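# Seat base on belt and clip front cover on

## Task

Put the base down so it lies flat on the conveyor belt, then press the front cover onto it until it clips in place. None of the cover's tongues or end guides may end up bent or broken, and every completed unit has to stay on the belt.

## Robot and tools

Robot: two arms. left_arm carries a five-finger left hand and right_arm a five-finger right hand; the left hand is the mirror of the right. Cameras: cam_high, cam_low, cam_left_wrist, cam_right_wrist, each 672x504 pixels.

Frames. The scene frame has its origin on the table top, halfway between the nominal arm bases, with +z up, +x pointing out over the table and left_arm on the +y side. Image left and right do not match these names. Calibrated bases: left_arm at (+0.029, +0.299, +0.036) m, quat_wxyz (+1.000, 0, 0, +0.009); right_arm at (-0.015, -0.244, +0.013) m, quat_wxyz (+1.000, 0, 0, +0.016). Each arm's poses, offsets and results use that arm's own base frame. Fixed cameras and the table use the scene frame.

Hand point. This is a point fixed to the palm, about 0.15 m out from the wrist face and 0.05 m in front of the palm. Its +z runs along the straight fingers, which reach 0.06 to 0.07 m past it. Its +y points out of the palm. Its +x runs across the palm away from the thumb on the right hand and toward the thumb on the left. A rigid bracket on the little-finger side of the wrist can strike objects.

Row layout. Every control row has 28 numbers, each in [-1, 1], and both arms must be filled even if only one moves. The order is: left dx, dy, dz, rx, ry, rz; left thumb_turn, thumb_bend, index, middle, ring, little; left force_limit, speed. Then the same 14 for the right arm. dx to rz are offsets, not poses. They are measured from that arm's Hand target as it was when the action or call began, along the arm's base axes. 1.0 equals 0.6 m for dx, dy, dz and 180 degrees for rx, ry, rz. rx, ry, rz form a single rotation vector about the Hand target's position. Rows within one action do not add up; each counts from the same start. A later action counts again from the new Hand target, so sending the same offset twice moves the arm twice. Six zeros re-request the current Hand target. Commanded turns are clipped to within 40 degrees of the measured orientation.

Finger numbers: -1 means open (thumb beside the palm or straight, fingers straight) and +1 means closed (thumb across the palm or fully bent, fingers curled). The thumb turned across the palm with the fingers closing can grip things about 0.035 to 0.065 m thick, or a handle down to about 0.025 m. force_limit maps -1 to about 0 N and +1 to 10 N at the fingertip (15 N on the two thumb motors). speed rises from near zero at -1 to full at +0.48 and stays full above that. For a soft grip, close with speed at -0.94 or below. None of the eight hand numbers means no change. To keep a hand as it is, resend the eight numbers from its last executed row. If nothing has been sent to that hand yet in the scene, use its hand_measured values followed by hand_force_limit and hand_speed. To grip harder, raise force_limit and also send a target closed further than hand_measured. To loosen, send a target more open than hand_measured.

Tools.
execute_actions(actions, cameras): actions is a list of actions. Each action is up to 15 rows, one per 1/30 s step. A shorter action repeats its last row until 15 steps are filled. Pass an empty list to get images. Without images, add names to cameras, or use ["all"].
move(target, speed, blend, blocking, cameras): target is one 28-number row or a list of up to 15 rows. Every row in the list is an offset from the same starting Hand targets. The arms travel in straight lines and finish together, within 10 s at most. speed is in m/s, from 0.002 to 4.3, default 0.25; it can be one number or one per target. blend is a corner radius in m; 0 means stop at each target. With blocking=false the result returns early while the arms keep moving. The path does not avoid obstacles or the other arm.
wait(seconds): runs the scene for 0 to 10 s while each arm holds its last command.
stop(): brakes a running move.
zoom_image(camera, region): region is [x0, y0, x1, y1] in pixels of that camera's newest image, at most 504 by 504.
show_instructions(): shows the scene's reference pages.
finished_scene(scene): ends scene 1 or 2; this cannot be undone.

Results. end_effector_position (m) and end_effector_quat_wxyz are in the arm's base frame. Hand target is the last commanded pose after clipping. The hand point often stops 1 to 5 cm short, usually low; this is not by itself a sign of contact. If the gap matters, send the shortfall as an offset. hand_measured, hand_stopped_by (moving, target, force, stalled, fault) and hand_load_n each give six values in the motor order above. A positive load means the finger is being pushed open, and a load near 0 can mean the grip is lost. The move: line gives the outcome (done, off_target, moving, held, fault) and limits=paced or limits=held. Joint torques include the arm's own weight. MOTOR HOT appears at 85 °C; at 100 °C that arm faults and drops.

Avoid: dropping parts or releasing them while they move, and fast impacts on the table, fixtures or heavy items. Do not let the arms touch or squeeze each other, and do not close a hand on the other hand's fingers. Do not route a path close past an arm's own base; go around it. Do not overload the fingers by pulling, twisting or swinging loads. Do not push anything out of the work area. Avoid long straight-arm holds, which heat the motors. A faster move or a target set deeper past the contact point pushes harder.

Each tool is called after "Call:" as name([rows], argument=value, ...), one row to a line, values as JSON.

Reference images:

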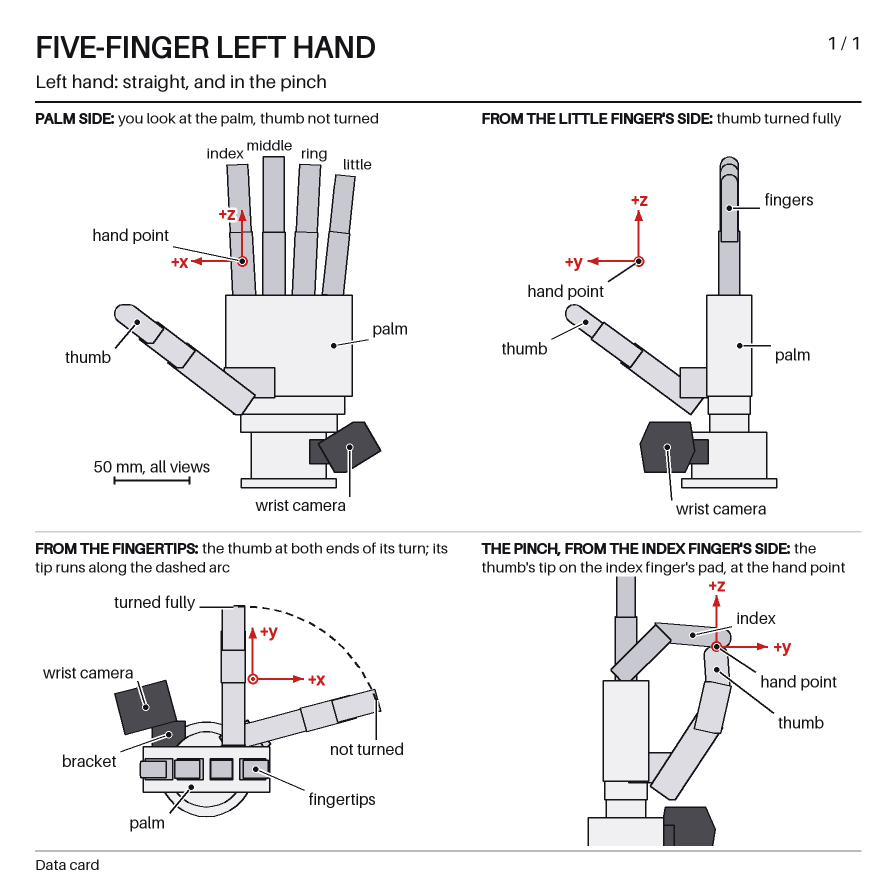

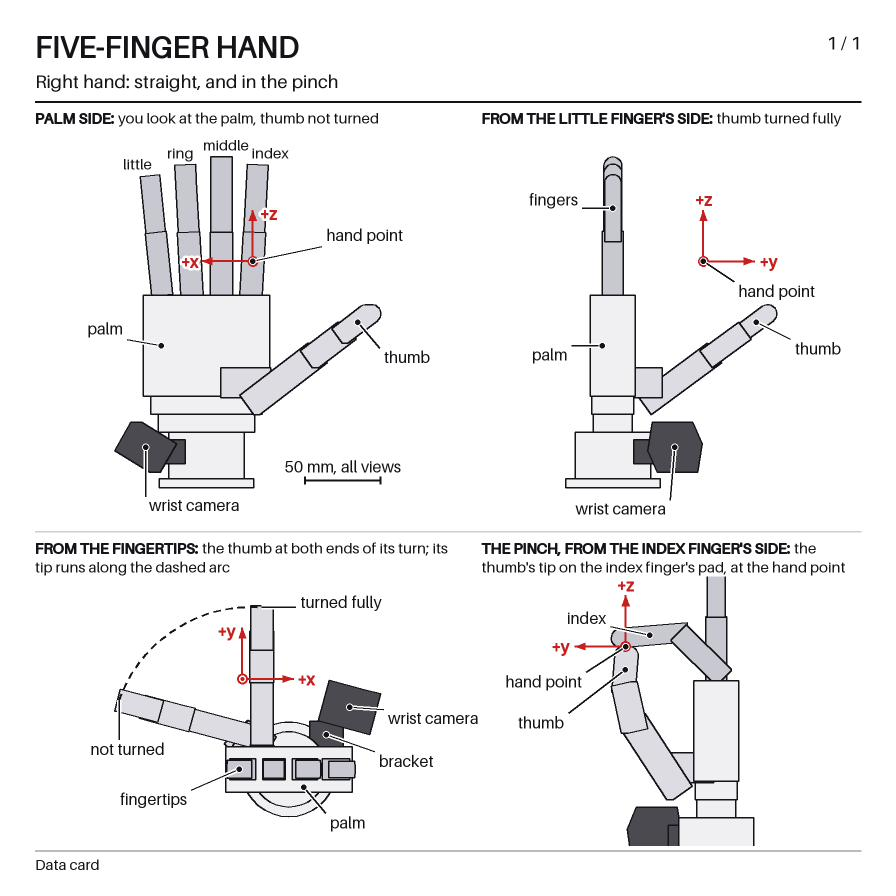

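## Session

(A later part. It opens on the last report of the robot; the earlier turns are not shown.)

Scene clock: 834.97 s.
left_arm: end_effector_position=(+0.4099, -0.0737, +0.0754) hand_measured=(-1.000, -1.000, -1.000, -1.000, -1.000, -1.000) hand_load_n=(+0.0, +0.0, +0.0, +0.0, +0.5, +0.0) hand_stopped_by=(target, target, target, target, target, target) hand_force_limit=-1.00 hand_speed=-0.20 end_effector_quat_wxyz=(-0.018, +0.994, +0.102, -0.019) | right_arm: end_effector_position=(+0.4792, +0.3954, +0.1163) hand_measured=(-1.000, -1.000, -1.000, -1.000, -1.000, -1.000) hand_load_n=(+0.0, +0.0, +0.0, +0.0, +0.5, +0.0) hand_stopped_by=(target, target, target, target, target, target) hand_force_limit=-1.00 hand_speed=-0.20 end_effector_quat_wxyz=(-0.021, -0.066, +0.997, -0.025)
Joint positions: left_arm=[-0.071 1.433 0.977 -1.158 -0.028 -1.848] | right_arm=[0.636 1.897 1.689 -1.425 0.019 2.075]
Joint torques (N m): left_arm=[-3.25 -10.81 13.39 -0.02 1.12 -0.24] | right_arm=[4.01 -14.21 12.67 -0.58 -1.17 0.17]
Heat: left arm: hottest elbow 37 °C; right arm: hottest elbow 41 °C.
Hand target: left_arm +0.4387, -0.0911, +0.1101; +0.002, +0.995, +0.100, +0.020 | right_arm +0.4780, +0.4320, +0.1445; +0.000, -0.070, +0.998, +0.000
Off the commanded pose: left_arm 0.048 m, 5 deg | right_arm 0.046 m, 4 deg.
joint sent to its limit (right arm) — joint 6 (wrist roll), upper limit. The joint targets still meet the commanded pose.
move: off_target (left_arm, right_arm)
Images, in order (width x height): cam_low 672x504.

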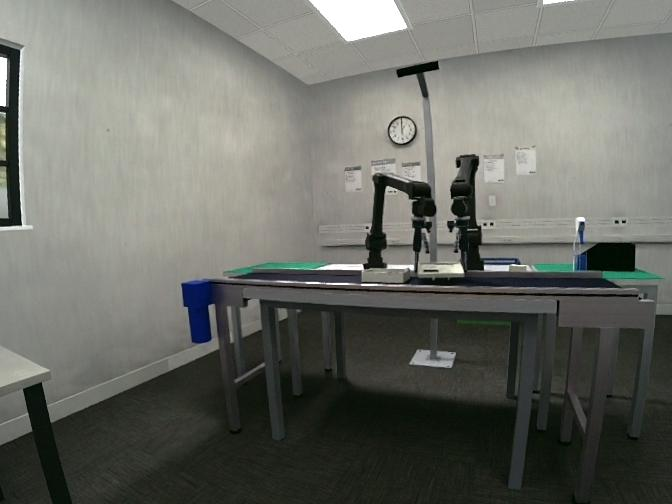

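Call:
move([
  [-0.02,0,-0.055,0,0.0,0,-1,-1,-1,-1,-1,-1,-1,-0.2,0,0,-0.045,0,0,0,-1,-1,-1,-1,-1,-1,-1,-0.2],
  [-0.026,0,-0.085,0,0.0,0,-1,-1,-1,-1,-1,-1,-1,-0.2,-0.01,0,-0.08,0,0,0,-1,-1,-1,-1,-1,-1,-1,-0.2],
], speed=0.04, cameras=["cam_low"])

Call:
zoom_image(camera="cam_low", region=[400, 240, 484, 290])

Scene clock: 840.33 s.
left_arm: end_effector_position=(+0.4150, -0.0720, +0.0565) hand_measured=(-1.000, -1.000, -1.000, -1.000, -1.000, -1.000) hand_load_n=(+0.0, -0.5, +0.0, +0.0, +0.0, +0.5) hand_stopped_by=(target, target, target, target, target, target) hand_force_limit=-1.00 hand_speed=-0.20 end_effector_quat_wxyz=(-0.018, +0.994, +0.103, +0.010) | right_arm: end_effector_position=(+0.4837, +0.3971, +0.0977) hand_measured=(-1.000, -1.000, -1.000, -1.000, -1.000, -1.000) hand_load_n=(+0.0, +0.0, +0.0, +0.0, +1.0, +0.0) hand_stopped_by=(target, target, target, target, target, target) hand_force_limit=-1.00 hand_speed=-0.20 end_effector_quat_wxyz=(-0.006, -0.066, +0.998, -0.019)
Joint positions: left_arm=[-0.071 1.435 0.917 -1.04 -0.038 -1.848] | right_arm=[0.636 1.899 1.637 -1.34 0.026 2.075]
Joint torques (N m): left_arm=[-3.49 -8.82 7.8 1.29 1.45 -0.29] | right_arm=[4.48 -13.16 8.25 0.73 -1.48 0.15]
Heat: left arm: hottest elbow 38 °C; right arm: hottest elbow 42 °C.
Hand target: left_arm +0.4229, -0.0911, +0.0589; +0.002, +0.995, +0.100, +0.020 | right_arm +0.4720, +0.4319, +0.0965; +0.000, -0.070, +0.998, +0.000
Off the commanded pose: left_arm 0.021 m, 3 deg | right_arm 0.037 m, 2 deg.
joint sent to its limit (right arm) — joint 6 (wrist roll), upper limit. The joint targets still meet the commanded pose.
move: off_target (left_arm, right_arm)
Images, in order (width x height): cam_low 672x504.

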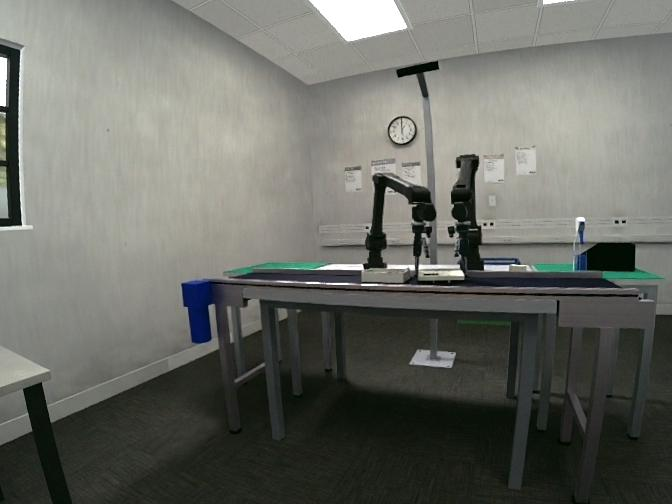

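Scaled by 6.000 from the camera's 672x504 image, which has a finer 960x720 frame.

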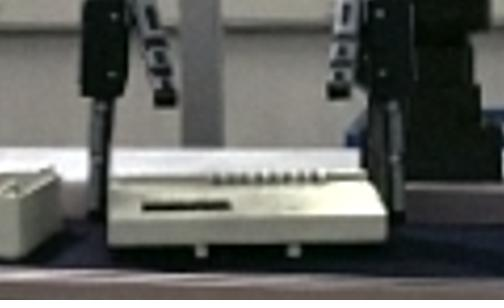

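Call:
move(target=[0,0,0,0,0,0,-1,-1,-1,-1,-1,-1,-1,-0.2,0,0,0.0,0,0,0.02,-1,-1,-1,-1,-1,-1,-1,-0.2], speed=0.03, cameras=["cam_left_wrist","cam_right_wrist"])

Scene clock: 842.73 s.
left_arm: end_effector_position=(+0.4151, -0.0723, +0.0566) hand_measured=(-1.000, -1.000, -1.000, -1.000, -1.000, -1.000) hand_load_n=(+0.0, +0.0, -0.5, +0.0, +0.0, +0.5) hand_stopped_by=(target, target, target, target, target, target) hand_force_limit=-1.00 hand_speed=-0.20 end_effector_quat_wxyz=(-0.017, +0.994, +0.103, +0.010) | right_arm: end_effector_position=(+0.4823, +0.3977, +0.0968) hand_measured=(-1.000, -1.000, -1.000, -1.000, -1.000, -1.000) hand_load_n=(+0.0, +0.0, +0.0, +0.0, +1.0, +0.0) hand_stopped_by=(target, target, target, target, target, target) hand_force_limit=-1.00 hand_speed=-0.20 end_effector_quat_wxyz=(-0.006, -0.079, +0.997, -0.019)
Joint positions: left_arm=[-0.071 1.435 0.917 -1.04 -0.037 -1.848] | right_arm=[0.636 1.9 1.637 -1.339 0.026 2.05]
Joint torques (N m): left_arm=[-3.66 -8.7 7.92 1.29 1.42 -0.29] | right_arm=[4.13 -12.98 8.8 0.61 -1.23 0]
Heat: left arm: hottest elbow 38 °C; right arm: hottest elbow 42 °C.
Hand target: left_arm +0.4230, -0.0911, +0.0590; +0.002, +0.995, +0.100, +0.020 | right_arm +0.4720, +0.4319, +0.0964; +0.000, -0.101, +0.995, +0.000
Off the commanded pose: left_arm 0.020 m, 3 deg | right_arm 0.036 m, 4 deg.
move: off_target (left_arm, right_arm)
Images, in order (width x height): cam_left_wrist 672x504, cam_right_wrist 672x504.

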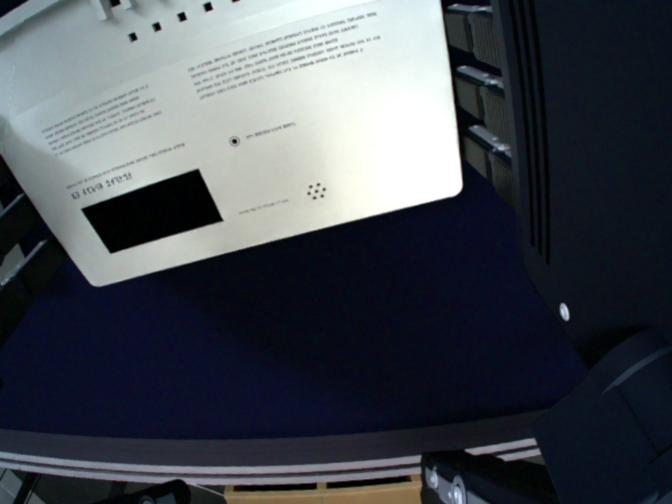

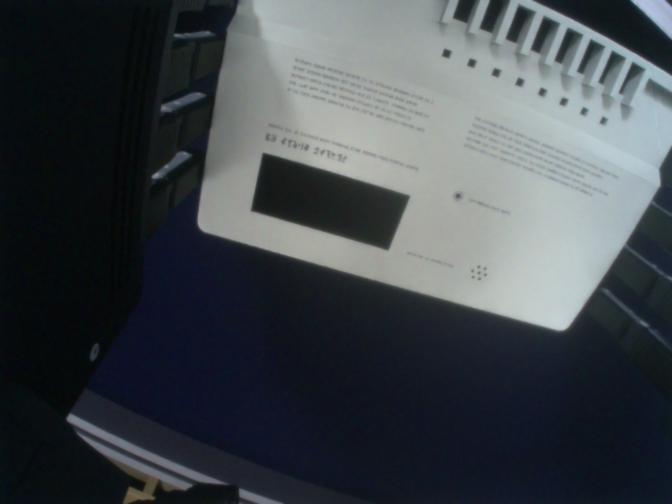

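Call:
move(target=[0.012,0,0.055,0,0,0,-1,-1,-1,-1,-1,-1,-1,-0.2,0,0,0.05,0,0,0,-1,-1,-1,-1,-1,-1,-1,-0.2], speed=0.04, cameras=["cam_low"])

Call:
zoom_image(camera="cam_low", region=[400, 240, 484, 290])

Scene clock: 845.43 s.
left_arm: end_effector_position=(+0.4024, -0.0735, +0.0597) hand_measured=(-1.000, -1.000, -1.000, -1.000, -1.000, -1.000) hand_load_n=(+0.0, +0.0, +0.0, +0.0, +0.5, +0.0) hand_stopped_by=(target, target, target, target, target, target) hand_force_limit=-1.00 hand_speed=-0.20 end_effector_quat_wxyz=(-0.016, +0.994, +0.103, -0.017) | right_arm: end_effector_position=(+0.4728, +0.3970, +0.0985) hand_measured=(-1.000, -1.000, -1.000, -1.000, -1.000, -1.000) hand_load_n=(+0.0, +0.0, +0.0, +0.0, +1.0, +0.0) hand_stopped_by=(target, target, target, target, target, target) hand_force_limit=-1.00 hand_speed=-0.20 end_effector_quat_wxyz=(-0.021, -0.082, +0.996, -0.025)
Joint positions: left_arm=[-0.071 1.431 0.927 -1.105 -0.026 -1.848] | right_arm=[0.642 1.9 1.645 -1.378 0.02 2.048]
Joint torques (N m): left_arm=[-3.37 -10.58 12.97 0.05 1.03 -0.25] | right_arm=[3.72 -14.33 12.49 -0.58 -0.99 -0.01]
Heat: left arm: hottest elbow 38 °C; right arm: hottest elbow 42 °C.
Hand target: left_arm +0.4302, -0.0911, +0.0921; +0.002, +0.995, +0.100, +0.020 | right_arm +0.4720, +0.4317, +0.1263; +0.000, -0.101, +0.995, +0.000
Off the commanded pose: left_arm 0.046 m, 5 deg | right_arm 0.045 m, 4 deg.
move: off_target (left_arm, right_arm)
Images, in order (width x height): cam_low 672x504.

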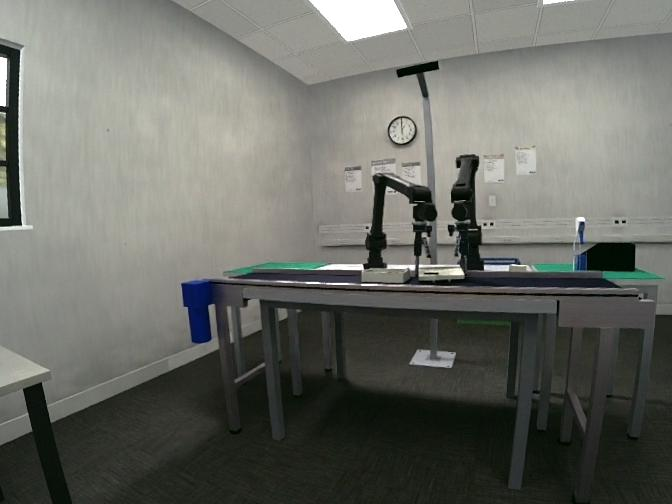

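Scaled by 6.000 from the camera's 672x504 image, which has a finer 960x720 frame.

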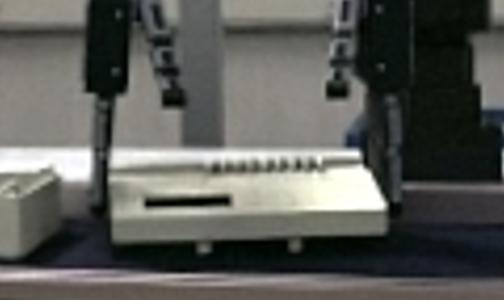

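Call:
move(target=[0.008,0,0.04,0,-0.02,0,-1,-1,-1,-1,-1,-1,-1,-0.2,0,0,0.04,0,-0.02,0,-1,-1,-1,-1,-1,-1,-1,-0.2], speed=0.04, cameras=["cam_low"])

Call:
zoom_image(camera="cam_low", region=[400, 240, 484, 290])

Scene clock: 849.77 s.
left_arm: end_effector_position=(+0.4055, -0.0742, +0.0807) hand_measured=(-1.000, -1.000, -1.000, -1.000, -1.000, -1.000) hand_load_n=(+0.0, +0.0, +0.0, +0.0, +0.5, +0.0) hand_stopped_by=(target, target, target, target, target, target) hand_force_limit=-1.00 hand_speed=-0.20 end_effector_quat_wxyz=(-0.012, +0.995, +0.103, +0.010) | right_arm: end_effector_position=(+0.4737, +0.3967, +0.1188) hand_measured=(-1.000, -1.000, -1.000, -1.000, -1.000, -1.000) hand_load_n=(+0.0, +0.0, +0.0, +0.0, +0.5, +0.0) hand_stopped_by=(target, target, target, target, target, target) hand_force_limit=-1.00 hand_speed=-0.20 end_effector_quat_wxyz=(+0.004, -0.088, +0.996, -0.031)
Joint positions: left_arm=[-0.072 1.377 0.927 -1.106 -0.026 -1.848] | right_arm=[0.652 1.865 1.645 -1.378 0.057 2.048]
Joint torques (N m): left_arm=[-3.66 -10.29 13.59 0.28 0.8 -0.27] | right_arm=[3.9 -14.62 11.96 -0.21 -0.83 0.1]
Heat: left arm: hottest elbow 39 °C; right arm: hottest elbow 42 °C.
Hand target: left_arm +0.4350, -0.0911, +0.1160; +0.006, +0.994, +0.100, +0.052 | right_arm +0.4720, +0.4318, +0.1504; +0.031, -0.101, +0.994, -0.003
Off the commanded pose: left_arm 0.049 m, 5 deg | right_arm 0.047 m, 5 deg.
move: off_target (left_arm, right_arm)
Images, in order (width x height): cam_low 672x504.

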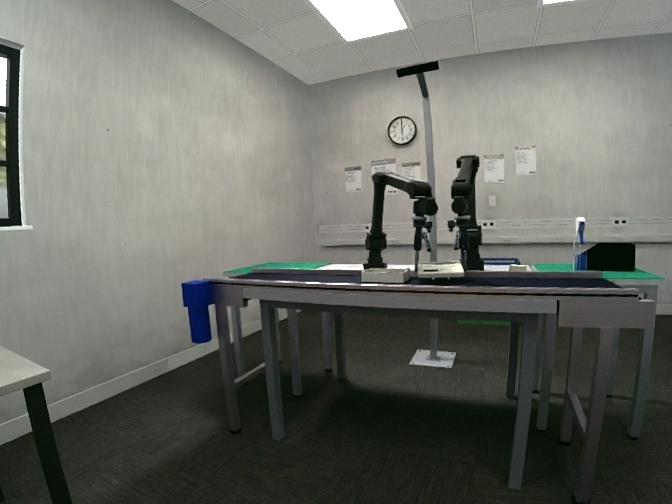

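Scaled by 6.000 from the camera's 672x504 image, which has a finer 960x720 frame.

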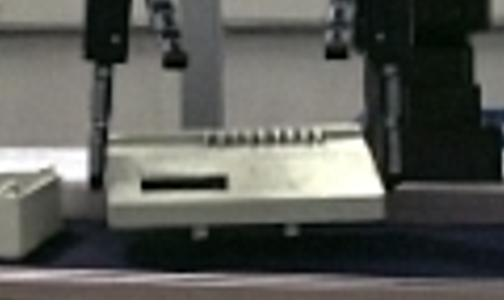

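Call:
move(target=[0.008,0,0.045,0,-0.03,0,-1,-1,-1,-1,-1,-1,-1,-0.2,0,0,0.045,0,-0.03,0,-1,-1,-1,-1,-1,-1,-1,-0.2], speed=0.04, cameras=["cam_low"])

Call:
zoom_image(camera="cam_low", region=[400, 240, 484, 290])

Scene clock: 852.60 s.
left_arm: end_effector_position=(+0.4120, -0.0735, +0.1088) hand_measured=(-1.000, -1.000, -1.000, -1.000, -1.000, -1.000) hand_load_n=(+0.0, +0.0, +0.0, +0.0, +0.5, +0.0) hand_stopped_by=(target, target, target, target, target, target) hand_force_limit=-1.00 hand_speed=-0.20 end_effector_quat_wxyz=(-0.009, +0.993, +0.102, +0.053) | right_arm: end_effector_position=(+0.4776, +0.3981, +0.1540) hand_measured=(-1.000, -1.000, -1.000, -1.000, -1.000, -1.000) hand_load_n=(+0.0, +0.0, +0.0, -0.5, +1.0, +0.0) hand_stopped_by=(target, target, target, target, target, target) hand_force_limit=-1.00 hand_speed=-0.20 end_effector_quat_wxyz=(+0.053, -0.090, +0.994, -0.036)
Joint positions: left_arm=[-0.074 1.306 0.927 -1.091 -0.037 -1.848] | right_arm=[0.671 1.805 1.645 -1.362 0.119 2.058]
Joint torques (N m): left_arm=[-3.6 -9.52 13.22 1.13 0.82 -0.29] | right_arm=[4.25 -14.21 10.28 0.66 -0.8 0.14]
Heat: left arm: hottest elbow 40 °C; right arm: hottest elbow 42 °C.
Hand target: left_arm +0.4398, -0.0912, +0.1430; +0.010, +0.990, +0.099, +0.098 | right_arm +0.4720, +0.4319, +0.1774; +0.078, -0.101, +0.992, -0.008
Off the commanded pose: left_arm 0.047 m, 6 deg | right_arm 0.041 m, 5 deg.
move: off_target (left_arm, right_arm)
Images, in order (width x height): cam_low 672x504.

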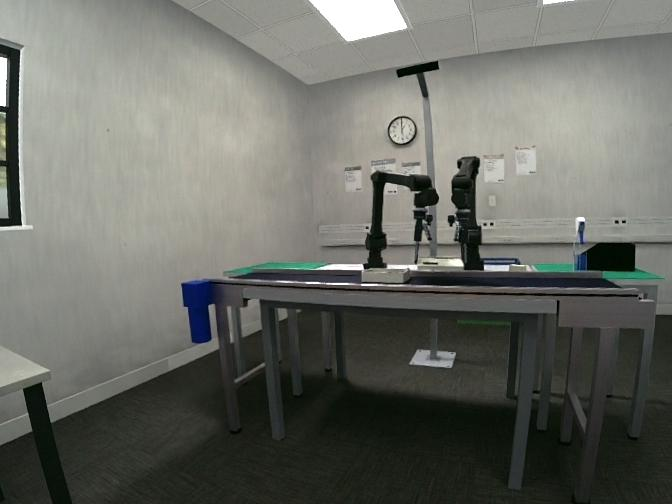

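Scaled by 6.000 from the camera's 672x504 image, which has a finer 960x720 frame.

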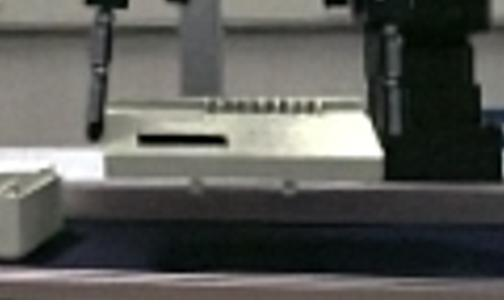

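Call:
move(target=[0.006,0,0.03,0,-0.035,0,-1,-1,-1,-1,-1,-1,-1,-0.2,0.006,0,0.03,0,-0.035,0,-1,-1,-1,-1,-1,-1,-1,-0.2], speed=0.04, cameras=["cam_low","cam_left_wrist","cam_right_wrist"])

Call:
zoom_image(camera="cam_low", region=[400, 240, 484, 290])

Scene clock: 855.87 s.
left_arm: end_effector_position=(+0.4327, -0.0869, +0.1441) hand_measured=(-1.000, -1.000, -1.000, -1.000, -1.000, -1.000) hand_load_n=(+0.0, +0.0, +0.0, +0.0, +0.0, +0.0) hand_stopped_by=(target, target, target, target, target, target) hand_force_limit=-1.00 hand_speed=-0.20 end_effector_quat_wxyz=(+0.009, +0.987, +0.093, +0.127) | right_arm: end_effector_position=(+0.4741, +0.4251, +0.1841) hand_measured=(-1.000, -1.000, -1.000, -1.000, -1.000, -1.000) hand_load_n=(+0.0, +0.0, +0.0, +0.0, +0.0, +0.0) hand_stopped_by=(target, target, target, target, target, target) hand_force_limit=-1.00 hand_speed=-0.20 end_effector_quat_wxyz=(+0.116, -0.105, +0.987, -0.022)
Joint positions: left_arm=[-0.1 1.24 0.927 -1.004 -0.032 -1.855] | right_arm=[0.725 1.755 1.631 -1.281 0.171 2.07]
Joint torques (N m): left_arm=[-1.49 -7.12 8.68 0.62 0.01 -0.04] | right_arm=[-0.15 -12.75 8.16 -0.25 0.07 0]
Heat: left arm: hottest elbow 40 °C; right arm: hottest elbow 42 °C.
Hand target: left_arm +0.4326, -0.0854, +0.1431; +0.008, +0.987, +0.095, +0.126 (not the last commanded pose) | right_arm +0.4794, +0.4187, +0.1829; +0.115, -0.099, +0.988, -0.024 (not the last commanded pose)
Off the commanded pose: left_arm 0.020 m, 3 deg | right_arm 0.013 m, 2 deg.
move: held (left_arm, right_arm; a check stopped the path); limits=held
pose unreachable (left arm): on one or more control steps of this call, first in action 0 (counted from 0), this arm could not follow its commanded pose, so it was not sent that pose on those steps. It may still have moved: this result reports where it is.
cause: moving toward the commanded pose would bring a part of the arm too close to another arm (a part of this arm just beyond joint 4 (wrist pitch) and a part of the right arm just beyond its joint 4 (wrist pitch), along the way the arms are being sent, or toward where that arm still pushes).
pose unreachable (right arm): on one or more control steps of this call, first in action 0 (counted from 0), this arm could not follow its commanded pose, so it was not sent that pose on those steps. It may still have moved: this result reports where it is.
cause: moving toward the commanded pose would bring a part of the arm too close to another arm (a part of this arm just beyond joint 4 (wrist pitch) and a part of the left arm just beyond its joint 4 (wrist pitch), along the way the arms are being sent, or toward where that arm still pushes).
Images, in order (width x height): cam_low 672x504, cam_left_wrist 672x504, cam_right_wrist 672x504.

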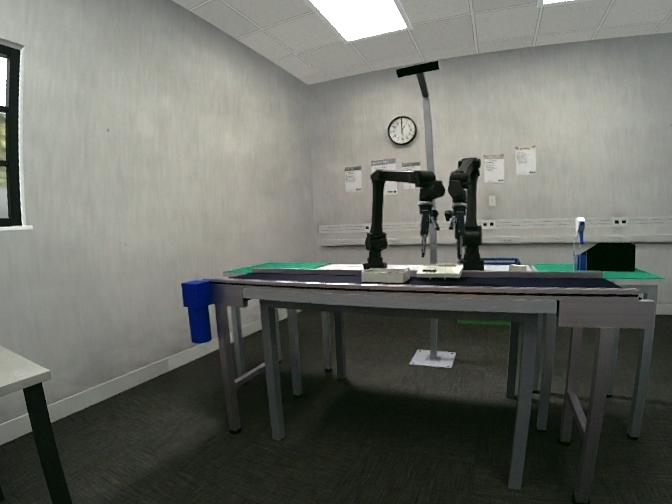

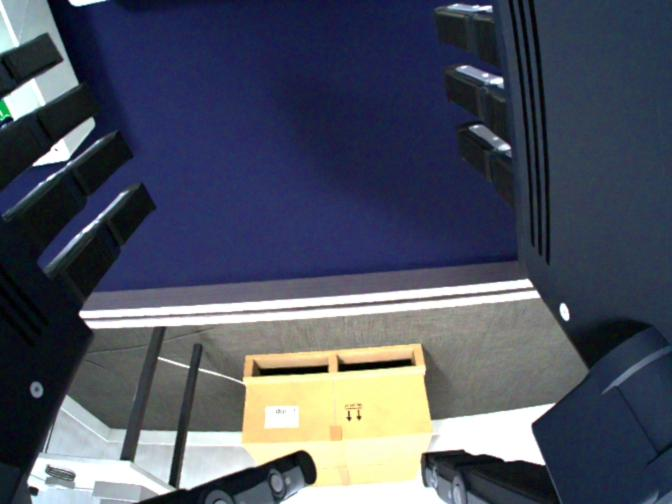

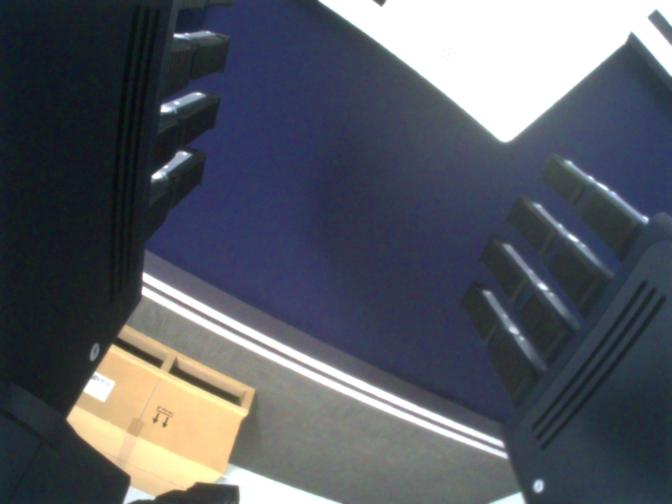

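Scaled by 6.000 from the camera's 672x504 image, which has a finer 960x720 frame.

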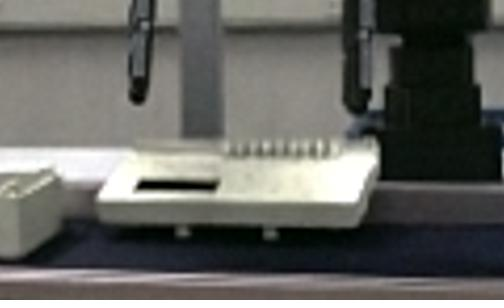

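Call:
move(target=[0.0,0.06,0.04,0,0.07,0,-1,-1,-1,-1,-1,-1,-1,-0.2,0.0,-0.08,0.03,0,0.07,0,-1,-1,-1,-1,-1,-1,-1,-0.2], speed=0.08, cameras=["cam_high","cam_low","cam_left_wrist","cam_right_wrist"])

Call:
zoom_image(camera="cam_high", region=[340, 260, 460, 360])

Call:
zoom_image(camera="cam_low", region=[400, 250, 480, 290])

Scene clock: 860.17 s.
left_arm: end_effector_position=(+0.4134, -0.0524, +0.1471) hand_measured=(-1.000, -1.000, -1.000, -1.000, -1.000, -1.000) hand_load_n=(+0.0, -0.5, +0.5, +0.0, +0.0, +0.0) hand_stopped_by=(target, target, target, target, target, target) hand_force_limit=-1.00 hand_speed=-0.20 end_effector_quat_wxyz=(-0.006, +0.995, +0.098, -0.003) | right_arm: end_effector_position=(+0.4670, +0.3689, +0.1908) hand_measured=(-1.000, -1.000, -1.000, -1.000, -1.000, -1.000) hand_load_n=(+0.0, +0.0, +0.0, +0.0, +0.0, +0.0) hand_stopped_by=(target, target, target, target, target, target) hand_force_limit=-1.00 hand_speed=-0.20 end_effector_quat_wxyz=(-0.001, -0.101, +0.995, -0.018)
Joint positions: left_arm=[-0.003 1.348 1.086 -1.316 -0.012 -1.77] | right_arm=[0.607 1.778 1.71 -1.522 0.031 1.976]
Joint torques (N m): left_arm=[-0.85 -8 13.48 -0.2 0.19 0.08] | right_arm=[-0.09 -11.93 11.85 -1.03 -0.16 -0.1]
Heat: left arm: hottest elbow 40 °C; right arm: hottest elbow 42 °C.
Hand target: left_arm +0.4325, -0.0493, +0.1670; -0.003, +0.995, +0.095, +0.016 | right_arm +0.4795, +0.3706, +0.2008; +0.006, -0.100, +0.995, -0.013
Off the commanded pose: left_arm 0.028 m, 2 deg | right_arm 0.016 m, 1 deg.
move: off_target (left_arm, right_arm)

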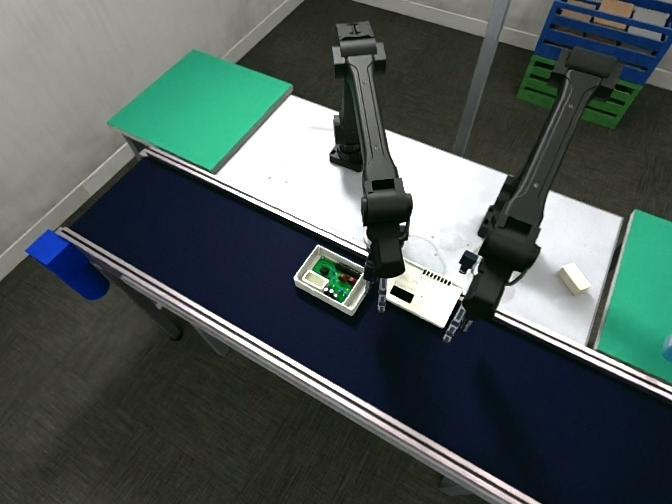

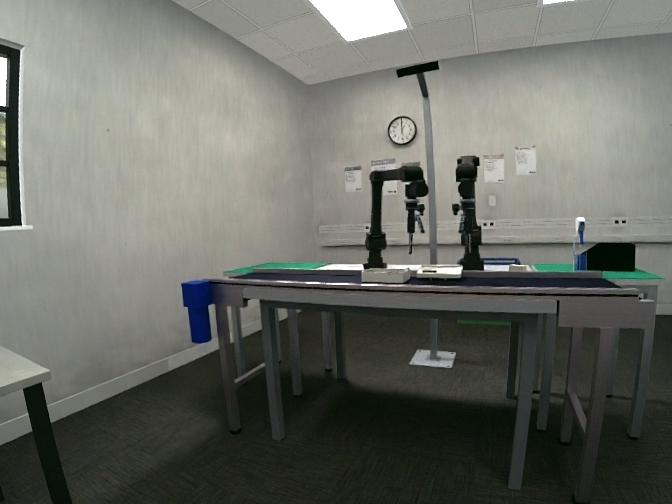

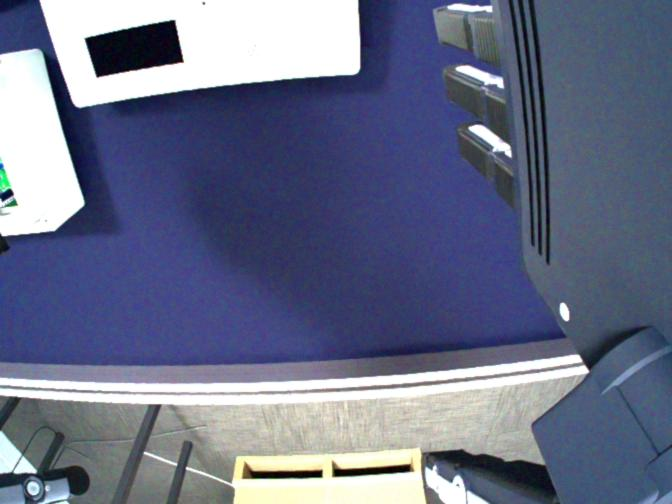

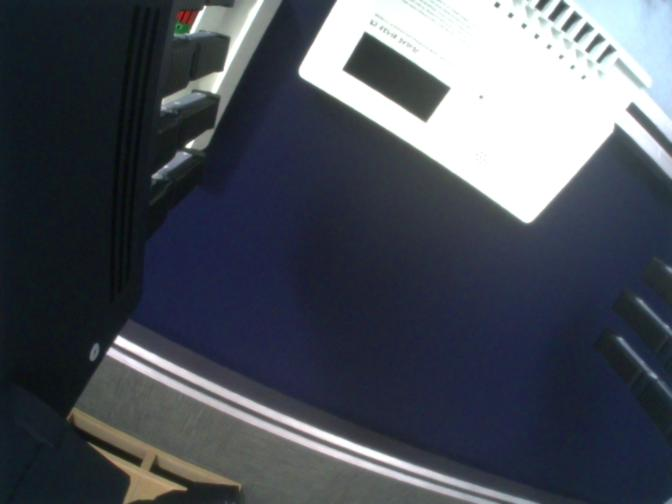

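Scaled by 4.200 from the camera's 672x504 image, which has a finer 960x720 frame.

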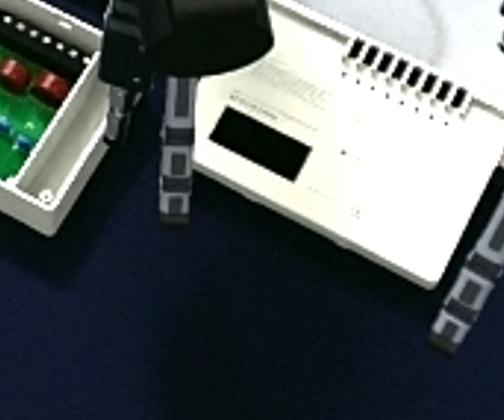

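Scaled by 6.300 from the camera's 672x504 image, which has a finer 960x720 frame.

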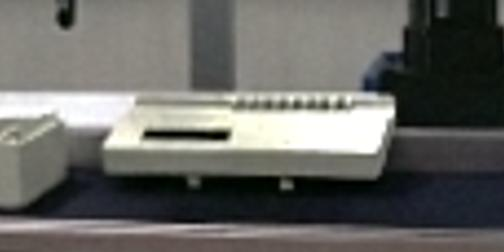

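Call:
move([
  [0.0,0.0,0.0,0,0.0,0,-1,-1,-1,-1,-1,-1,-1,-0.2,-0.1,0.2,0.05,0,0.0,0.05,-1,-1,-1,-1,-1,-1,-1,-0.2],
  [-0.08,-0.2,0.0,0,0.0,-0.05,-1,-1,-1,1,1,1,-0.8,0,-0.1,0.25,0.05,0,0.0,0.05,-1,-1,-1,-1,-1,-1,-1,-0.2],
], speed=0.12, cameras=["cam_high","cam_left_wrist","cam_right_wrist"])

Scene clock: 887.20 s.
left_arm: end_effector_position=(+0.4134, -0.0524, +0.1471) hand_measured=(-1.000, -1.000, -1.000, -1.000, -1.000, -1.000) hand_load_n=(+0.0, +0.0, +0.0, +0.0, +0.0, +0.0) hand_stopped_by=(target, target, target, target, target, target) hand_force_limit=-1.00 hand_speed=-0.20 end_effector_quat_wxyz=(-0.006, +0.995, +0.097, -0.003) | right_arm: end_effector_position=(+0.4275, +0.4497, +0.2110) hand_measured=(-1.000, -1.000, -1.000, -1.000, -1.000, -1.000) hand_load_n=(+0.0, +0.0, +0.0, +0.0, +0.0, +0.0) hand_stopped_by=(target, target, target, target, target, target) hand_force_limit=-1.00 hand_speed=-0.20 end_effector_quat_wxyz=(-0.001, -0.163, +0.987, -0.018)
Joint positions: left_arm=[-0.003 1.348 1.086 -1.316 -0.012 -1.77] | right_arm=[0.752 1.847 1.86 -1.605 0.028 1.997]
Joint torques (N m): left_arm=[-0.91 -8 13.49 -0.18 0.19 0.14] | right_arm=[-0.03 -13.86 7.82 -0.47 -0.06 -0.01]
Heat: left arm: hottest elbow 40 °C; right arm: hottest elbow 44 °C.
Hand target: left_arm +0.4325, -0.0493, +0.1670; -0.003, +0.995, +0.095, +0.017 (not the last commanded pose) | right_arm +0.4322, +0.4450, +0.2128; +0.001, -0.158, +0.987, -0.016 (not the last commanded pose)
Off the commanded pose: left_arm 0.122 m, 10 deg | right_arm 0.074 m, 2 deg.
move: held (right_arm; a check stopped the path), off_target (left_arm; braked when a check withheld steps of right_arm); path passed 0 of 2 targets; target 2's new numbers were not sent; limits=held
pose unreachable (right arm): on one or more control steps of this call, first in action 0 (counted from 0), this arm could not follow its commanded pose, so it was not sent that pose on those steps. It may still have moved: this result reports where it is.
cause: moving toward the commanded pose would bring a part of the arm too close to another arm (a part of this arm just beyond joint 4 (wrist pitch) and a part of the left arm just beyond its joint 4 (wrist pitch), 25 mm apart when this arm was first held).
Images, in order (width x height): cam_high 672x504, cam_left_wrist 672x504, cam_right_wrist 672x504.

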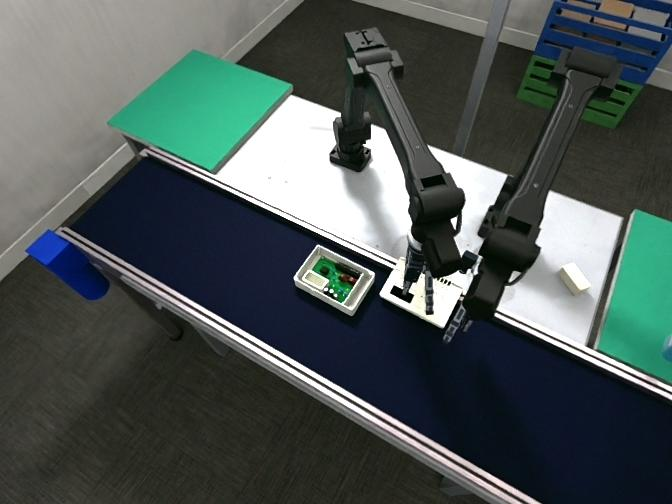

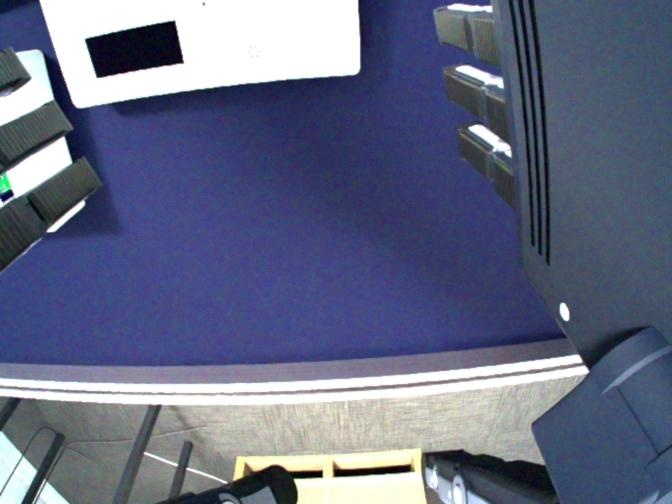

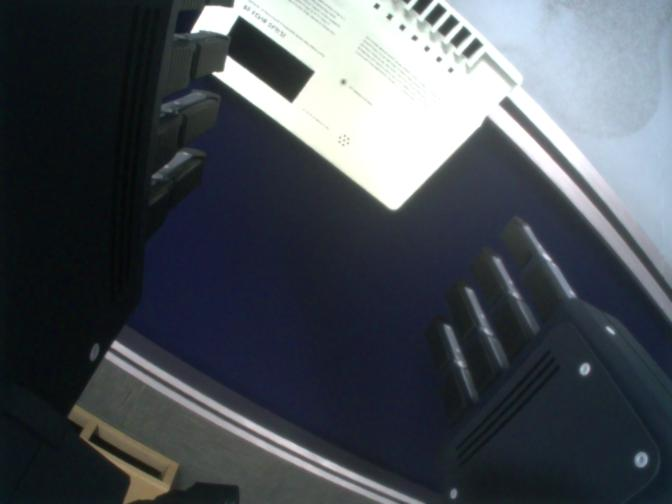

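Call:
move([
  [0.0,0.25,0.05,0,0.0,0,-1,-1,-1,-1,-1,-1,-1,-0.2,0,0,0,0,0.0,0.0,-1,-1,-1,-1,-1,-1,-1,-0.2],
  [-0.0,0.25,0.05,0,0.0,0,-1,-1,-1,-1,-1,-1,-1,-0.2,-0.0935,0.01,-0.04,0,0.0,0.04,-1,-1,-1,1,1,1,-0.8,0],
], speed=0.1, cameras=["cam_high","cam_left_wrist","cam_right_wrist"])

Scene clock: 893.37 s.
left_arm: end_effector_position=(+0.4169, +0.0920, +0.1775) hand_measured=(-1.000, -1.000, -1.000, -1.000, -1.000, -1.000) hand_load_n=(+0.0, +0.0, +0.0, +0.0, +0.0, +0.0) hand_stopped_by=(target, target, target, target, target, target) hand_force_limit=-1.00 hand_speed=-0.20 end_effector_quat_wxyz=(+0.001, +0.995, +0.099, -0.003) | right_arm: end_effector_position=(+0.3787, +0.4467, +0.1820) hand_measured=(-1.000, -1.000, -1.000, +1.000, +1.000, +1.000) hand_load_n=(+0.0, +0.0, +0.0, +0.0, +0.0, +0.0) hand_stopped_by=(target, target, target, target, target, target) hand_force_limit=-0.80 hand_speed=0.00 end_effector_quat_wxyz=(-0.008, -0.211, +0.977, -0.022)
Joint positions: left_arm=[0.37 1.409 1.226 -1.394 0 -1.399] | right_arm=[0.801 1.77 1.678 -1.517 0.028 1.947]
Joint torques (N m): left_arm=[-1.03 -9 13.71 -0.21 0.2 0.15] | right_arm=[1.55 -13.57 7.68 -0.16 -0.02 -0.09]
Motor temperatures (°C): left_arm=[23 25 41 21 20 20] | right_arm=[24 30 43 20 21 20]
Heat: left arm: hottest elbow 41 °C; right arm: hottest elbow 43 °C.
Hand target: left_arm +0.4325, +0.1007, +0.1970; -0.003, +0.995, +0.095, +0.017 | right_arm +0.3761, +0.4510, +0.1889; +0.002, -0.220, +0.975, -0.016
Off the commanded pose: left_arm 0.026 m, 2 deg | right_arm 0.008 m, 2 deg.
move: off_target (left_arm)
Images, in order (width x height): cam_high 672x504, cam_left_wrist 672x504, cam_right_wrist 672x504.

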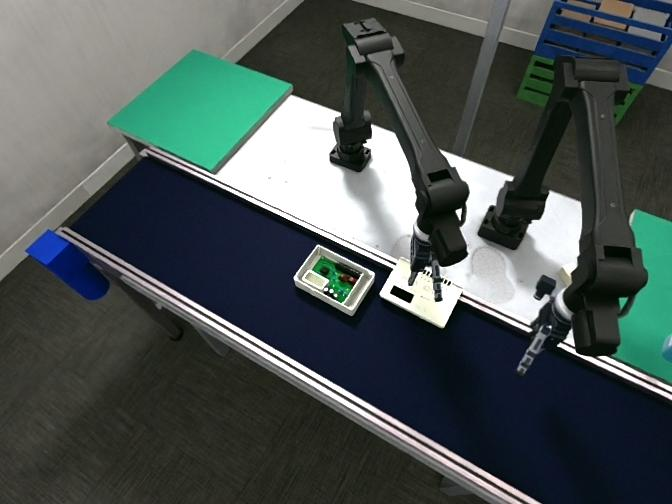

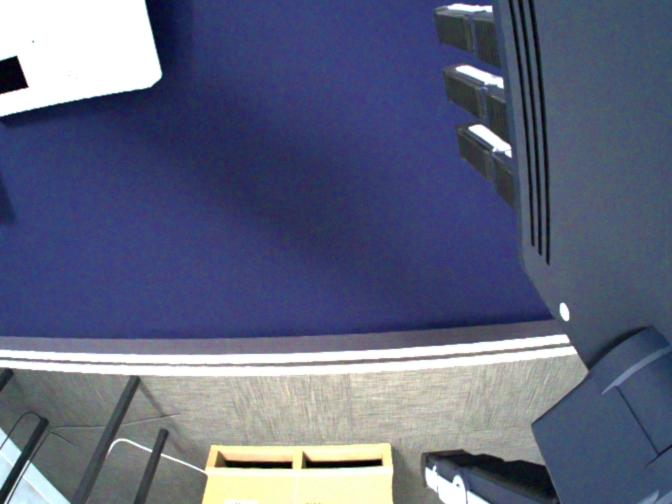

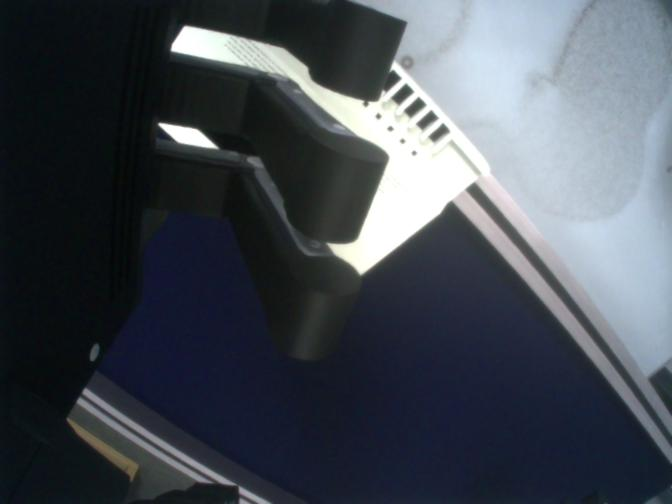

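Call:
zoom_image(camera="cam_high", region=[350, 230, 490, 350])

Call:
zoom_image(camera="cam_right_wrist", region=[100, 0, 500, 360])

Scaled by 3.600 from the camera's 672x504 image, which has a finer 960x720 frame.

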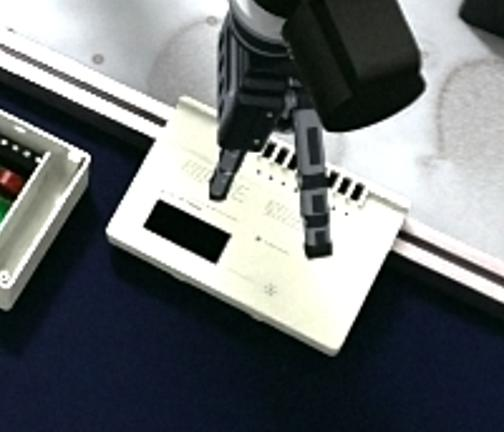

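Scaled by 1.260 from the camera's 672x504 image, which has a finer 960x720 frame.

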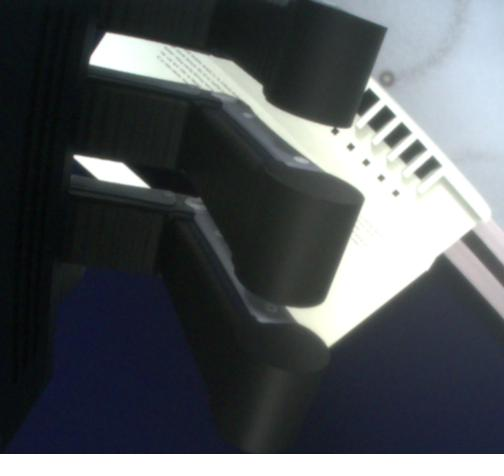

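Call:
move([
  [-0.0,0.0,0.0,0,0.0,0,-1,-1,-1,-1,-1,-1,-1,-0.2,-0.0133,-0.058,-0.075,0,0.0,0.0,-1,-1,-1,1,1,1,-0.8,0],
], speed=0.08, cameras=["cam_high","cam_low","cam_right_wrist"])

Call:
zoom_image(camera="cam_high", region=[360, 240, 460, 340])

Call:
zoom_image(camera="cam_low", region=[400, 240, 480, 290])

Scene clock: 899.03 s.
left_arm: end_effector_position=(+0.4169, +0.0920, +0.1775) hand_measured=(-1.000, -1.000, -1.000, -1.000, -1.000, -1.000) hand_load_n=(+0.0, +0.0, +0.0, +0.0, +0.0, +0.0) hand_stopped_by=(target, target, target, target, target, target) hand_force_limit=-1.00 hand_speed=-0.20 end_effector_quat_wxyz=(+0.001, +0.995, +0.099, -0.003) | right_arm: end_effector_position=(+0.3615, +0.4192, +0.1377) hand_measured=(-1.000, -1.000, -1.000, +1.000, +1.000, +1.000) hand_load_n=(+0.0, +0.0, +0.0, +0.0, +0.0, +0.0) hand_stopped_by=(target, target, target, target, target, target) hand_force_limit=-0.80 hand_speed=0.00 end_effector_quat_wxyz=(-0.007, -0.221, +0.975, -0.022)
Joint positions: left_arm=[0.37 1.409 1.226 -1.394 0 -1.399] | right_arm=[0.786 1.708 1.477 -1.376 0.029 1.912]
Joint torques (N m): left_arm=[-1.03 -9.05 13.71 -0.23 0.21 0.14] | right_arm=[-0.03 -12.57 7.43 -0.13 -0.04 -0.1]
Heat: left arm: hottest elbow 41 °C; right arm: hottest elbow 43 °C.
Hand target: left_arm +0.4325, +0.1007, +0.1970; -0.003, +0.995, +0.095, +0.017 | right_arm +0.3680, +0.4162, +0.1439; +0.002, -0.220, +0.975, -0.016
Off the commanded pose: left_arm 0.026 m, 2 deg | right_arm 0.010 m, 1 deg.
move: off_target (left_arm)
Images, in order (width x height): cam_high 672x504, cam_low 672x504, cam_right_wrist 672x504.

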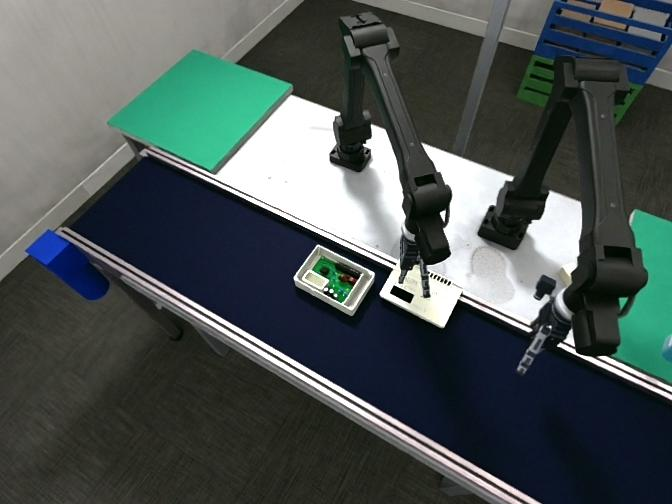

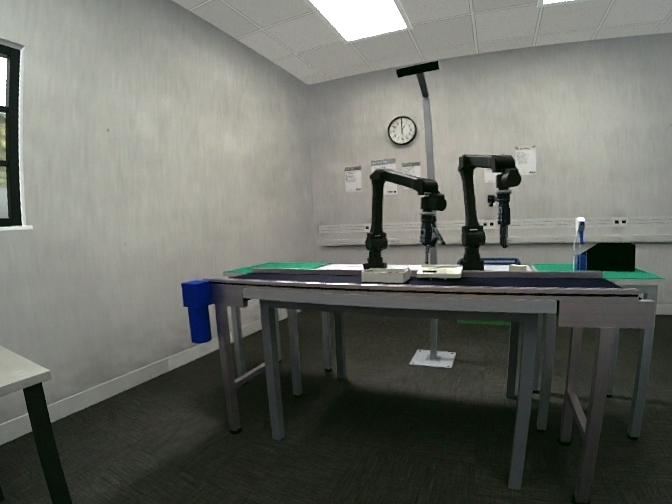

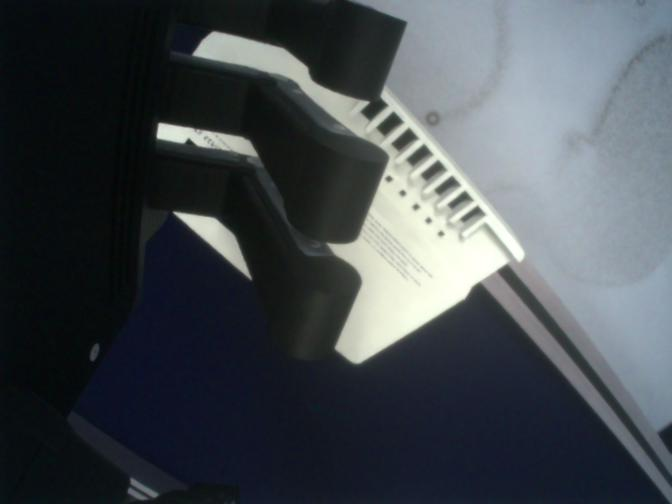

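Scaled by 5.040 from the camera's 672x504 image, which has a finer 960x720 frame.

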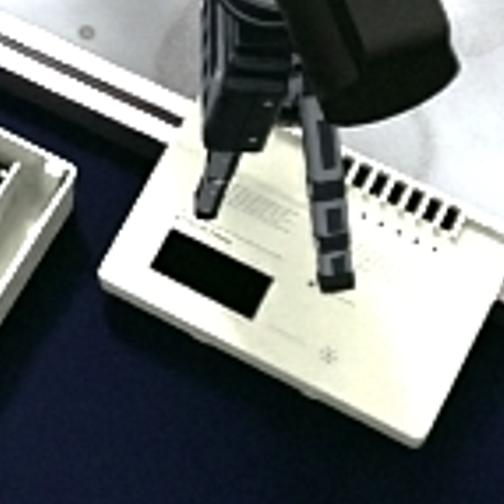

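Scaled by 6.300 from the camera's 672x504 image, which has a finer 960x720 frame.

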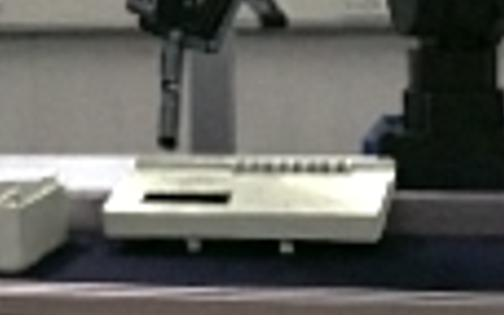

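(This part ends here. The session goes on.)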